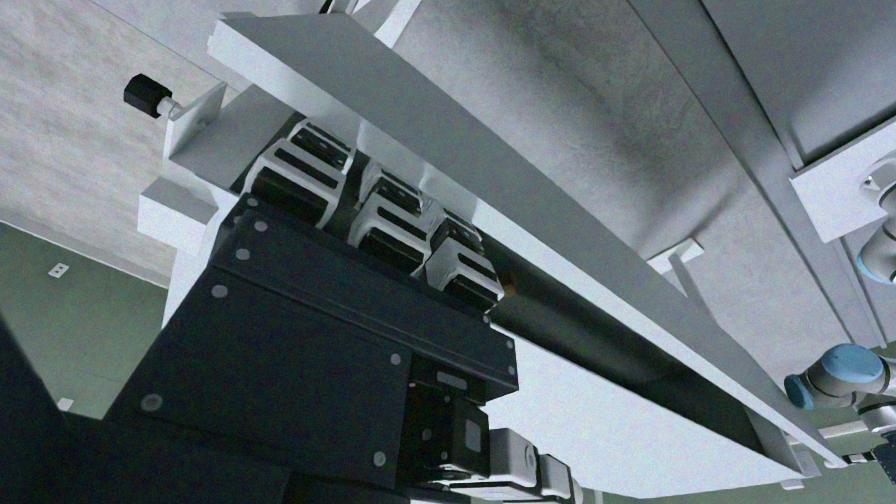

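{"fn": "move", "kwargs": {
  "target": [-0.125,0.0456,0,0,0,0,0.754,0,0.576,0.696,0.754,0,0.576,0.696,0.754,0,0.576,0.696,1,0.678,0.226,0.168,0.8,-0.4,0,0,0,0,0,0,1,0,0.576,0.696,1,0,0.576,0.696,1,0,0.576,0.696,1,0.678,0.226,0.168,0.79,-0.4],
  "speed": 0.05
}}

{"fn": "execute_actions", "kwargs": {
  "actions": [
    {"left_rail":{"position_m":1.2},"steps":150,"until":{"left_rail":{"position_status":["!=","moving"]}}}
  ],
  "cameras": ["cam_left_wrist"]
}}

Scene clock: 6431.93 s.
left_arm: end_effector_position=(+0.3356, +0.6387, +0.8828) hand_goal=(+0.754, +0.000, +0.576, +0.696, +0.754, +0.000, +0.576, +0.696, +0.754, +0.000, +0.576, +0.696, +1.000, +0.678, +0.226, +0.168) hand_measured=(+0.756, +0.002, +0.578, +0.698, +0.756, +0.002, +0.578, +0.698, +0.756, +0.002, +0.578, +0.698, +1.000, +0.676, +0.232, +0.168) hand_current_ma=(+5, +6, +8, +7, +4, +5, +8, +8, +5, +4, +8, +7, +0, -9, +29, +0) hand_state=(goal, goal, goal, goal, goal, goal, goal, goal, goal, goal, goal, goal, goal, goal, goal, goal) hand_current_limit=0.80 hand_speed=-0.40 end_effector_quat_wxyz=(+0.985, -0.001, +0.002, +0.173) | right_arm: end_effector_position=(+0.4697, -0.7500, +0.8656) hand_goal=(+1.000, +0.000, +0.576, +0.696, +1.000, +0.000, +0.576, +0.696, +1.000, +0.000, +0.576, +0.696, +1.000, +0.678, +0.226, +0.168) hand_measured=(+0.998, +0.002, +0.578, +0.694, +0.998, +0.002, +0.578, +0.694, +0.998, +0.002, +0.578, +0.694, +0.998, +0.676, +0.224, +0.168) hand_current_ma=(+0, +0, +0, +0, +0, +0, +0, +0, +0, +0, +0, +0, +0, +0, -1, +0) hand_state=(goal, goal, goal, goal, goal, goal, goal, goal, goal, goal, goal, goal, goal, goal, goal, goal) hand_current_limit=0.79 hand_speed=-0.40 end_effector_quat_wxyz=(+0.000, +0.707, -0.707, +0.001)
Joint positions: left_arm=[0.65 -0.793 -1.756 2.07 -5.026 -1.567 -0.43] | right_arm=[-0.9 -0.085 -1.684 1.146 5.249 -1.572 -3.227]
Joint torques (N m): left_arm=[-13.66 -42.2 -38.8 7.03 3.47 2.26] | right_arm=[-6.23 -19.74 -49.25 -7.2 -0.98 1.4]
Wrist force (N): left_arm=[5.7 -1.4 -5.8] | right_arm=[0.0 0.3 0.4]
Wrist torque (N m): left_arm=[0.77 -1.05 0.57] | right_arm=[0.03 -0.01 -0.03]
Wrist force, peak (N): left_arm=[5.7 -1.9 -6.5] | right_arm=[0.1 -27.5 -6.7]
Hand target: left_arm +0.3354, +0.6387, +0.8828; +0.985, -0.001, +0.002, +0.173 | right_arm +0.4697, -0.7500, +0.8656; +0.000, +0.707, -0.707, +0.001
Off the commanded pose: left_arm 0.000 m, 0 deg | right_arm 0.000 m, 0 deg.
left_rail: position_m=0.650 speed_m_s=0.40 position_status=done
right_rail: position_m=-0.900 speed_m_s=0.40 position_status=done
move: done

Scene clock: 6434.23 s.
left_arm: end_effector_position=(+0.3354, +1.1887, +0.8828) hand_goal=(+0.754, +0.000, +0.576, +0.696, +0.754, +0.000, +0.576, +0.696, +0.754, +0.000, +0.576, +0.696, +1.000, +0.678, +0.226, +0.168) hand_measured=(+0.756, +0.002, +0.578, +0.698, +0.756, +0.002, +0.578, +0.698, +0.756, +0.002, +0.578, +0.698, +1.000, +0.676, +0.232, +0.168) hand_current_ma=(+6, +5, +8, +7, +5, +5, +8, +8, +5, +4, +8, +7, +0, -9, +29, +0) hand_state=(goal, goal, goal, goal, goal, goal, goal, goal, goal, goal, goal, goal, goal, goal, goal, goal) hand_current_limit=0.80 hand_speed=-0.40 end_effector_quat_wxyz=(+0.985, -0.001, +0.002, +0.173) | right_arm: end_effector_position=(+0.4697, -0.7500, +0.8656) hand_goal=(+1.000, +0.000, +0.576, +0.696, +1.000, +0.000, +0.576, +0.696, +1.000, +0.000, +0.576, +0.696, +1.000, +0.678, +0.226, +0.168) hand_measured=(+0.998, +0.002, +0.578, +0.694, +0.998, +0.002, +0.578, +0.694, +0.998, +0.002, +0.578, +0.694, +0.998, +0.676, +0.224, +0.168) hand_current_ma=(+0, +0, +0, +0, +0, +0, +0, +0, +0, +0, +0, +0, +0, +0, -1, +0) hand_state=(goal, goal, goal, goal, goal, goal, goal, goal, goal, goal, goal, goal, goal, goal, goal, goal) hand_current_limit=0.79 hand_speed=-0.40 end_effector_quat_wxyz=(+0.000, +0.707, -0.707, +0.001)
Joint positions: left_arm=[1.2 -0.793 -1.756 2.07 -5.026 -1.567 -0.43] | right_arm=[-0.9 -0.085 -1.684 1.146 5.249 -1.572 -3.227]
Joint torques (N m): left_arm=[6.91 -13.82 -42.58 1.77 -1.88 1.12] | right_arm=[-7.14 -19.31 -49.32 -7.2 -1.01 1.23]
Wrist force (N): left_arm=[6.1 -1.4 -5.7] | right_arm=[-0.4 0.6 0.8]
Wrist torque (N m): left_arm=[0.76 -1.09 0.60] | right_arm=[0.02 0.03 -0.05]
Wrist force, peak (N): left_arm=[5.8 -2.3 -6.0] | right_arm=[-0.3 0.9 1.2]
Hand target: left_arm +0.3354, +1.1887, +0.8828; +0.985, -0.001, +0.002, +0.173 | right_arm +0.4697, -0.7500, +0.8656; +0.000, +0.707, -0.707, +0.001
Off the commanded pose: left_arm 0.000 m, 0 deg | right_arm 0.000 m, 0 deg.
left_rail: position_m=1.200 speed_m_s=0.40 position_status=done
right_rail: position_m=-0.900 speed_m_s=0.40 position_status=done
camera_calibration:
cam_left_wrist: T_world_to_cam=[[-0.538855, -0.842379, -0.00576951, 1.1488], [0.585825, -0.369803, -0.721148, 0.834049], [0.605346, -0.391974, 0.692757, -0.219315], [0, 0, 0, 1]] pos_world=[0.263192, 1.19019, 0.760032]
Images, in order (width x height): cam_left_wrist 896x504.

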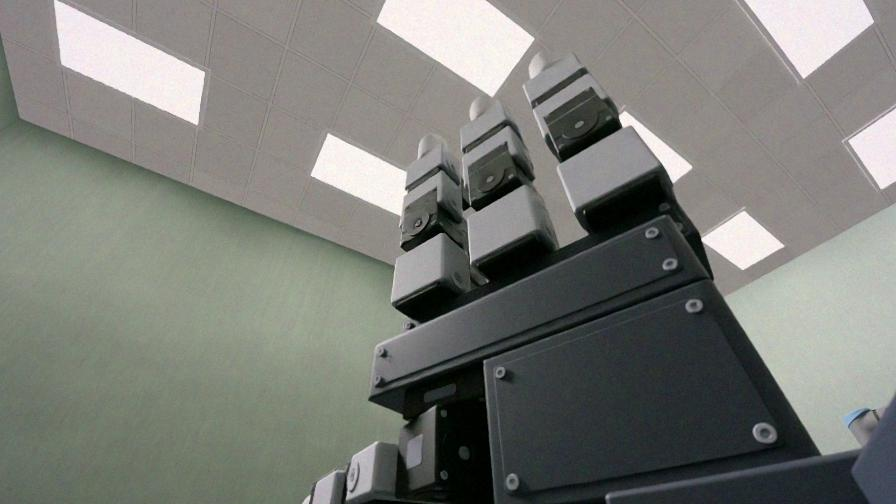

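{"fn": "move", "kwargs": {
  "target": [0,0,0,0,0,0,0.754,0,0.576,0.696,0.754,0,0.576,0.696,0.754,0,0.576,0.696,1,0.678,0.226,0.168,0.8,-0.4,0,0,0.08,0,0,0,1,0,0.576,0.696,1,0,0.576,0.696,1,0,0.576,0.696,1,0.678,0.226,0.168,0.79,-0.4],
  "speed": 0.03,
  "stop_force": 12
}}

{"fn": "move", "kwargs": {
  "target": [0,0,0,0,0,0,0.754,0,0.576,0.696,0.754,0,0.576,0.696,0.754,0,0.576,0.696,1,0.678,0.226,0.168,0.8,-0.4,0,0.15,0,0,0,0,1,0,0.576,0.696,1,0,0.576,0.696,1,0,0.576,0.696,1,0.678,0.226,0.168,0.79,-0.4],
  "speed": 0.03,
  "stop_force": 40,
  "cameras": ["cam_right_wrist"]
}}

Scene clock: 6448.63 s.
left_arm: end_effector_position=(+0.3354, +1.1887, +0.8828) hand_goal=(+0.754, +0.000, +0.576, +0.696, +0.754, +0.000, +0.576, +0.696, +0.754, +0.000, +0.576, +0.696, +1.000, +0.678, +0.226, +0.168) hand_measured=(+0.756, +0.002, +0.578, +0.698, +0.756, +0.002, +0.578, +0.698, +0.756, +0.002, +0.578, +0.698, +1.000, +0.676, +0.232, +0.168) hand_current_ma=(+6, +5, +8, +7, +5, +5, +8, +8, +5, +4, +8, +7, +0, -9, +29, +0) hand_state=(goal, goal, goal, goal, goal, goal, goal, goal, goal, goal, goal, goal, goal, goal, goal, goal) hand_current_limit=0.80 hand_speed=-0.40 end_effector_quat_wxyz=(+0.985, -0.001, +0.002, +0.173) | right_arm: end_effector_position=(+0.4697, -0.7501, +0.8176) hand_goal=(+1.000, +0.000, +0.576, +0.696, +1.000, +0.000, +0.576, +0.696, +1.000, +0.000, +0.576, +0.696, +1.000, +0.678, +0.226, +0.168) hand_measured=(+0.998, +0.002, +0.578, +0.694, +0.998, +0.002, +0.578, +0.694, +0.998, +0.002, +0.578, +0.694, +0.998, +0.676, +0.224, +0.168) hand_current_ma=(+0, +0, +0, +0, +0, +0, +0, +0, +0, +0, +0, +0, +0, +0, -1, +0) hand_state=(goal, goal, goal, goal, goal, goal, goal, goal, goal, goal, goal, goal, goal, goal, goal, goal) hand_current_limit=0.79 hand_speed=-0.40 end_effector_quat_wxyz=(+0.000, +0.707, -0.707, +0.001)
Joint positions: left_arm=[1.2 -0.793 -1.756 2.07 -5.026 -1.567 -0.43] | right_arm=[-0.9 -0.085 -1.723 1.275 5.16 -1.572 -3.227]
Joint torques (N m): left_arm=[6.54 0.11 -42.32 1.68 -3.67 -1.58] | right_arm=[-9.8 -36.08 -36.62 -7.25 0.15 -2.17]
Wrist force (N): left_arm=[5.5 -1.6 -5.6] | right_arm=[0.1 0.2 0.9]
Wrist torque (N m): left_arm=[0.73 -1.02 0.56] | right_arm=[-0.06 -0.01 -0.03]
Wrist force, peak (N): left_arm=[6.2 -1.7 -6.0] | right_arm=[0.2 -0.2 1.6]
Hand target: left_arm +0.3354, +1.1887, +0.8828; +0.985, -0.001, +0.002, +0.173 | right_arm +0.4697, -0.7501, +0.8176; +0.000, +0.707, -0.707, +0.001
Off the commanded pose: left_arm 0.000 m, 0 deg | right_arm 0.000 m, 0 deg.
left_rail: position_m=1.200 speed_m_s=0.40 position_status=done
right_rail: position_m=-0.900 speed_m_s=0.40 position_status=done
move: done

Scene clock: 6452.80 s.
left_arm: end_effector_position=(+0.3354, +1.1887, +0.8828) hand_goal=(+0.754, +0.000, +0.576, +0.696, +0.754, +0.000, +0.576, +0.696, +0.754, +0.000, +0.576, +0.696, +1.000, +0.678, +0.226, +0.168) hand_measured=(+0.756, +0.002, +0.578, +0.698, +0.756, +0.002, +0.578, +0.698, +0.756, +0.002, +0.578, +0.698, +1.000, +0.676, +0.232, +0.168) hand_current_ma=(+6, +5, +8, +7, +5, +5, +8, +8, +5, +4, +8, +7, +0, -9, +29, +0) hand_state=(goal, goal, goal, goal, goal, goal, goal, goal, goal, goal, goal, goal, goal, goal, goal, goal) hand_current_limit=0.80 hand_speed=-0.40 end_effector_quat_wxyz=(+0.985, -0.001, +0.002, +0.173) | right_arm: end_effector_position=(+0.3797, -0.7502, +0.8175) hand_goal=(+1.000, +0.000, +0.576, +0.696, +1.000, +0.000, +0.576, +0.696, +1.000, +0.000, +0.576, +0.696, +1.000, +0.678, +0.226, +0.168) hand_measured=(+0.998, +0.002, +0.578, +0.694, +0.998, +0.002, +0.578, +0.694, +0.998, +0.002, +0.578, +0.694, +0.998, +0.676, +0.224, +0.168) hand_current_ma=(+0, +0, +0, +0, +0, +0, +0, +0, +0, +0, +0, +0, +0, +0, -1, +0) hand_state=(goal, goal, goal, goal, goal, goal, goal, goal, goal, goal, goal, goal, goal, goal, goal, goal) hand_current_limit=0.79 hand_speed=-0.40 end_effector_quat_wxyz=(+0.000, +0.707, -0.707, +0.001)
Joint positions: left_arm=[1.2 -0.793 -1.756 2.07 -5.026 -1.567 -0.43] | right_arm=[-0.9 -0.102 -1.863 1.377 5.196 -1.572 -3.244]
Joint torques (N m): left_arm=[7.33 -1.14 -42.44 1.79 -3.74 -1.78] | right_arm=[-10.5 -23.86 -36.05 -3.03 0.39 -2.22]
Wrist force (N): left_arm=[5.3 -1.4 -6.0] | right_arm=[-0.3 0.3 0.6]
Wrist torque (N m): left_arm=[0.79 -1.01 0.53] | right_arm=[-0.05 -0.01 0.00]
Wrist force, peak (N): left_arm=[5.9 -1.6 -6.2] | right_arm=[-0.1 0.9 1.0]
Hand target: left_arm +0.3354, +1.1887, +0.8828; +0.985, -0.001, +0.002, +0.173 | right_arm +0.3797, -0.7502, +0.8175; +0.000, +0.707, -0.707, +0.001
Off the commanded pose: left_arm 0.000 m, 0 deg | right_arm 0.000 m, 0 deg.
left_rail: position_m=1.200 speed_m_s=0.40 position_status=done
right_rail: position_m=-0.900 speed_m_s=0.40 position_status=done
move: done
camera_calibration:
cam_right_wrist: T_world_to_cam=[[-0.615018, 0.785912, -0.0639916, 0.913774], [0.513943, 0.461087, 0.723368, -0.487213], [0.598009, 0.411996, -0.687491, 0.771413], [0, 0, 0, 1]] pos_world=[0.351075, -0.811318, 0.941248]
Images, in order (width x height): cam_right_wrist 896x504.

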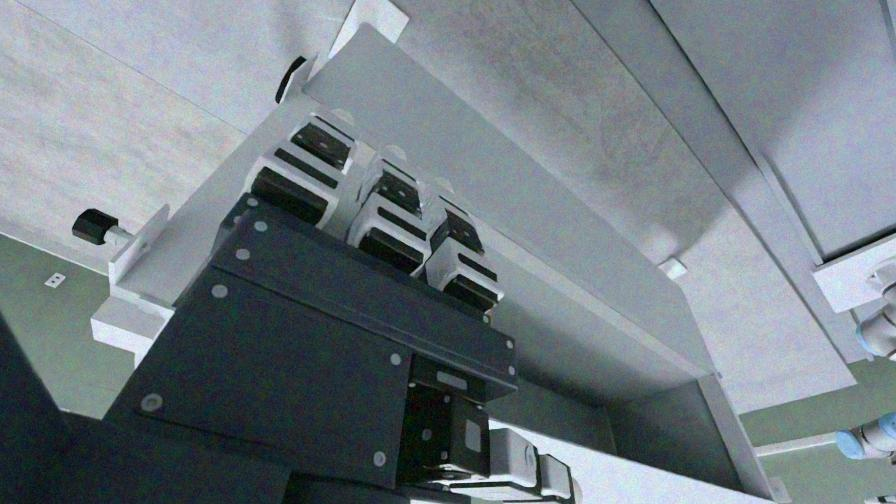

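{"fn": "move", "kwargs": {
  "target": [0,0,0,0,0,0,0.754,0,0.576,0.696,0.754,0,0.576,0.696,0.754,0,0.576,0.696,1,0.678,0.226,0.168,0.8,-0.4,0,0,-0.2,0,0,0,0.754,0,0.576,0.696,0.754,0,0.576,0.696,0.754,0,0.576,0.696,1,0.678,0.226,0.168,0.4,-0.4],
  "speed": 0.15,
  "cameras": ["cam_right_wrist"]
}}

Scene clock: 6463.30 s.
left_arm: end_effector_position=(+0.3354, +1.1887, +0.8828) hand_goal=(+0.754, +0.000, +0.576, +0.696, +0.754, +0.000, +0.576, +0.696, +0.754, +0.000, +0.576, +0.696, +1.000, +0.678, +0.226, +0.168) hand_measured=(+0.756, +0.002, +0.578, +0.698, +0.756, +0.002, +0.578, +0.698, +0.756, +0.002, +0.578, +0.698, +1.000, +0.676, +0.232, +0.168) hand_current_ma=(+6, +5, +8, +7, +5, +5, +8, +8, +5, +4, +8, +7, +0, -9, +29, +0) hand_state=(goal, goal, goal, goal, goal, goal, goal, goal, goal, goal, goal, goal, goal, goal, goal, goal) hand_current_limit=0.80 hand_speed=-0.40 end_effector_quat_wxyz=(+0.985, -0.001, +0.002, +0.173) | right_arm: end_effector_position=(+0.3796, -0.7500, +0.9374) hand_goal=(+0.754, +0.000, +0.576, +0.696, +0.754, +0.000, +0.576, +0.696, +0.754, +0.000, +0.576, +0.696, +1.000, +0.678, +0.226, +0.168) hand_measured=(+0.754, +0.002, +0.578, +0.694, +0.754, +0.002, +0.578, +0.694, +0.754, +0.002, +0.578, +0.694, +0.998, +0.676, +0.224, +0.168) hand_current_ma=(+0, +0, +0, +0, +0, +0, +0, +0, +0, +0, +0, +0, +0, +0, -1, +0) hand_state=(goal, goal, goal, goal, goal, goal, goal, goal, goal, goal, goal, goal, goal, goal, goal, goal) hand_current_limit=0.40 hand_speed=-0.40 end_effector_quat_wxyz=(+0.000, +0.707, -0.707, +0.001)
Joint positions: left_arm=[1.2 -0.793 -1.756 2.07 -5.026 -1.567 -0.43] | right_arm=[-0.9 -0.101 -1.746 1.042 5.415 -1.572 -3.244]
Joint torques (N m): left_arm=[6.73 -2.46 -42.96 1.77 -3.59 -1.68] | right_arm=[11.63 -12.95 -46.95 -3.66 -2.1 1.81]
Wrist force (N): left_arm=[5.9 -1.9 -5.7] | right_arm=[-0.4 0.6 0.5]
Wrist torque (N m): left_arm=[0.69 -1.07 0.59] | right_arm=[0.10 0.10 -0.20]
Wrist force, peak (N): left_arm=[6.0 -1.7 -6.2] | right_arm=[0.0 0.3 1.9]
Hand target: left_arm +0.3354, +1.1887, +0.8828; +0.985, -0.001, +0.002, +0.173 | right_arm +0.3796, -0.7500, +0.9375; +0.000, +0.707, -0.707, +0.001
Off the commanded pose: left_arm 0.000 m, 0 deg | right_arm 0.000 m, 0 deg.
left_rail: position_m=1.200 speed_m_s=0.40 position_status=done
right_rail: position_m=-0.900 speed_m_s=0.40 position_status=done
move: done
camera_calibration:
cam_right_wrist: T_world_to_cam=[[-0.614981, 0.785938, -0.0640339, 0.921281], [0.513913, 0.461065, 0.723403, -0.57403], [0.598074, 0.411972, -0.68745, 0.853734], [0, 0, 0, 1]] pos_world=[0.350975, -0.811118, 1.06115]
Images, in order (width x height): cam_right_wrist 896x504.

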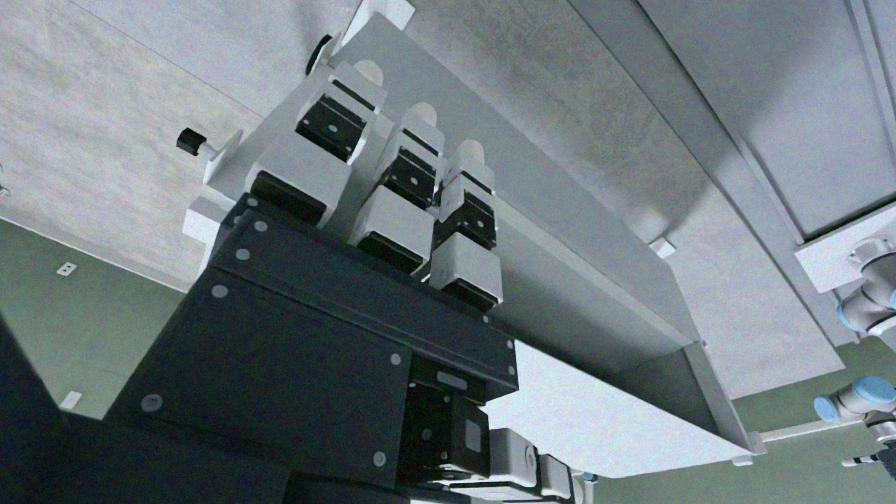

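{"fn": "move", "kwargs": {
  "target": [
    [0,0,0,0,0,0,0.754,0,0.576,0.696,0.754,0,0.576,0.696,0.754,0,0.576,0.696,1,0.678,0.226,0.168,0.8,-0.4,0,0,0,0.385,0.385,-0.385,0.754,0,0.576,0.696,0.754,0,0.576,0.696,0.754,0,0.576,0.696,1,0.678,0.226,0.168,0.4,-0.4],
    [0,0,0,0,0,0,0.754,0,0.576,0.696,0.754,0,0.576,0.696,0.754,0,0.576,0.696,1,0.678,0.226,0.168,0.8,-0.4,0.117,-0.133,0.229,0.385,0.385,-0.385,0.754,0,0.576,0.696,0.754,0,0.576,0.696,0.754,0,0.576,0.696,1,0.678,0.226,0.168,0.4,-0.4]
  ],
  "speed": 0.3,
  "cameras": ["cam_right_wrist"]
}}

Scene clock: 6492.63 s.
left_arm: end_effector_position=(+0.3354, +1.1887, +0.8828) hand_goal=(+0.754, +0.000, +0.576, +0.696, +0.754, +0.000, +0.576, +0.696, +0.754, +0.000, +0.576, +0.696, +1.000, +0.678, +0.226, +0.168) hand_measured=(+0.756, +0.002, +0.578, +0.698, +0.756, +0.002, +0.578, +0.698, +0.756, +0.002, +0.578, +0.698, +1.000, +0.676, +0.232, +0.168) hand_current_ma=(+6, +5, +8, +7, +5, +5, +8, +8, +5, +4, +8, +7, +0, -9, +29, +0) hand_state=(goal, goal, goal, goal, goal, goal, goal, goal, goal, goal, goal, goal, goal, goal, goal, goal) hand_current_limit=0.80 hand_speed=-0.40 end_effector_quat_wxyz=(+0.985, -0.001, +0.002, +0.173) | right_arm: end_effector_position=(+0.3790, -0.7498, +0.9382) hand_goal=(+0.754, +0.000, +0.576, +0.696, +0.754, +0.000, +0.576, +0.696, +0.754, +0.000, +0.576, +0.696, +1.000, +0.678, +0.226, +0.168) hand_measured=(+0.752, +0.002, +0.578, +0.694, +0.752, +0.002, +0.578, +0.694, +0.752, +0.002, +0.578, +0.694, +0.996, +0.676, +0.224, +0.168) hand_current_ma=(+0, +0, +0, +0, +0, +0, +0, +0, +0, +0, +0, +0, -1, +0, -1, +0) hand_state=(goal, goal, goal, goal, goal, goal, goal, goal, goal, goal, goal, goal, goal, goal, goal, goal) hand_current_limit=0.40 hand_speed=-0.40 end_effector_quat_wxyz=(+0.001, +0.795, -0.558, +0.236)
Joint positions: left_arm=[1.2 -0.793 -1.756 2.07 -5.026 -1.567 -0.43] | right_arm=[-0.9 0.139 -1.852 1.201 5.005 -1.891 -3.408]
Joint torques (N m): left_arm=[6.27 -1.37 -42.82 1.52 -3.8 -1.67] | right_arm=[-10.96 -2.57 -51.9 -2.97 0.41 1.65]
Wrist force (N): left_arm=[5.8 -1.7 -5.8] | right_arm=[-0.5 0.7 0.9]
Wrist torque (N m): left_arm=[0.72 -1.06 0.58] | right_arm=[-0.08 -0.10 -0.28]
Wrist force, peak (N): left_arm=[6.2 -1.9 -5.8] | right_arm=[-3.2 3.1 0.1]
Hand target: left_arm +0.3354, +1.1887, +0.8828; +0.985, -0.001, +0.002, +0.173 | right_arm +0.3790, -0.7498, +0.9382; +0.001, +0.795, -0.558, +0.236 (not the last commanded pose)
Off the commanded pose: left_arm 0.000 m, 0 deg | right_arm 0.175 m, 86 deg.
left_rail: position_m=1.200 speed_m_s=0.40 position_status=done
right_rail: position_m=-0.900 speed_m_s=0.40 position_status=done
move: held (right_arm; a check stopped the path); path passed 0 of 2 targets; limits=held
pose unreachable (right arm): on one or more control steps of this call, first in action 0 (counted from 0), this arm could not follow its commanded pose, so it was not sent that pose on those steps. It may still have moved: this result reports where it is.
cause: moving toward the commanded pose would bring two parts of the arm too close to each other (joints 5 (wrist 1) to 7 (wrist 3) lie between them).
camera_calibration:
cam_right_wrist: T_world_to_cam=[[-0.731562, 0.450087, -0.512093, 1.13351], [0.0649153, 0.793689, 0.60485, -0.0434752], [0.678678, 0.409243, -0.60985, 0.749117], [0, 0, 0, 1]] pos_world=[0.323644, -0.782242, 1.06361]
Images, in order (width x height): cam_right_wrist 896x504.

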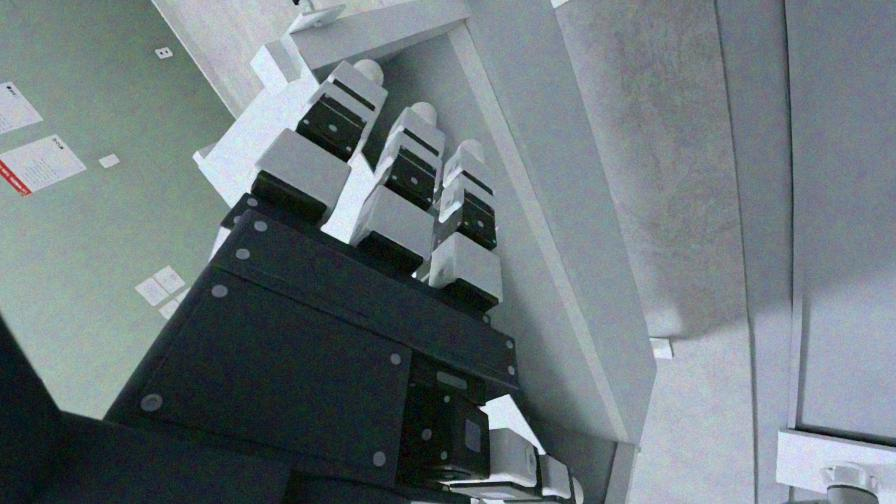

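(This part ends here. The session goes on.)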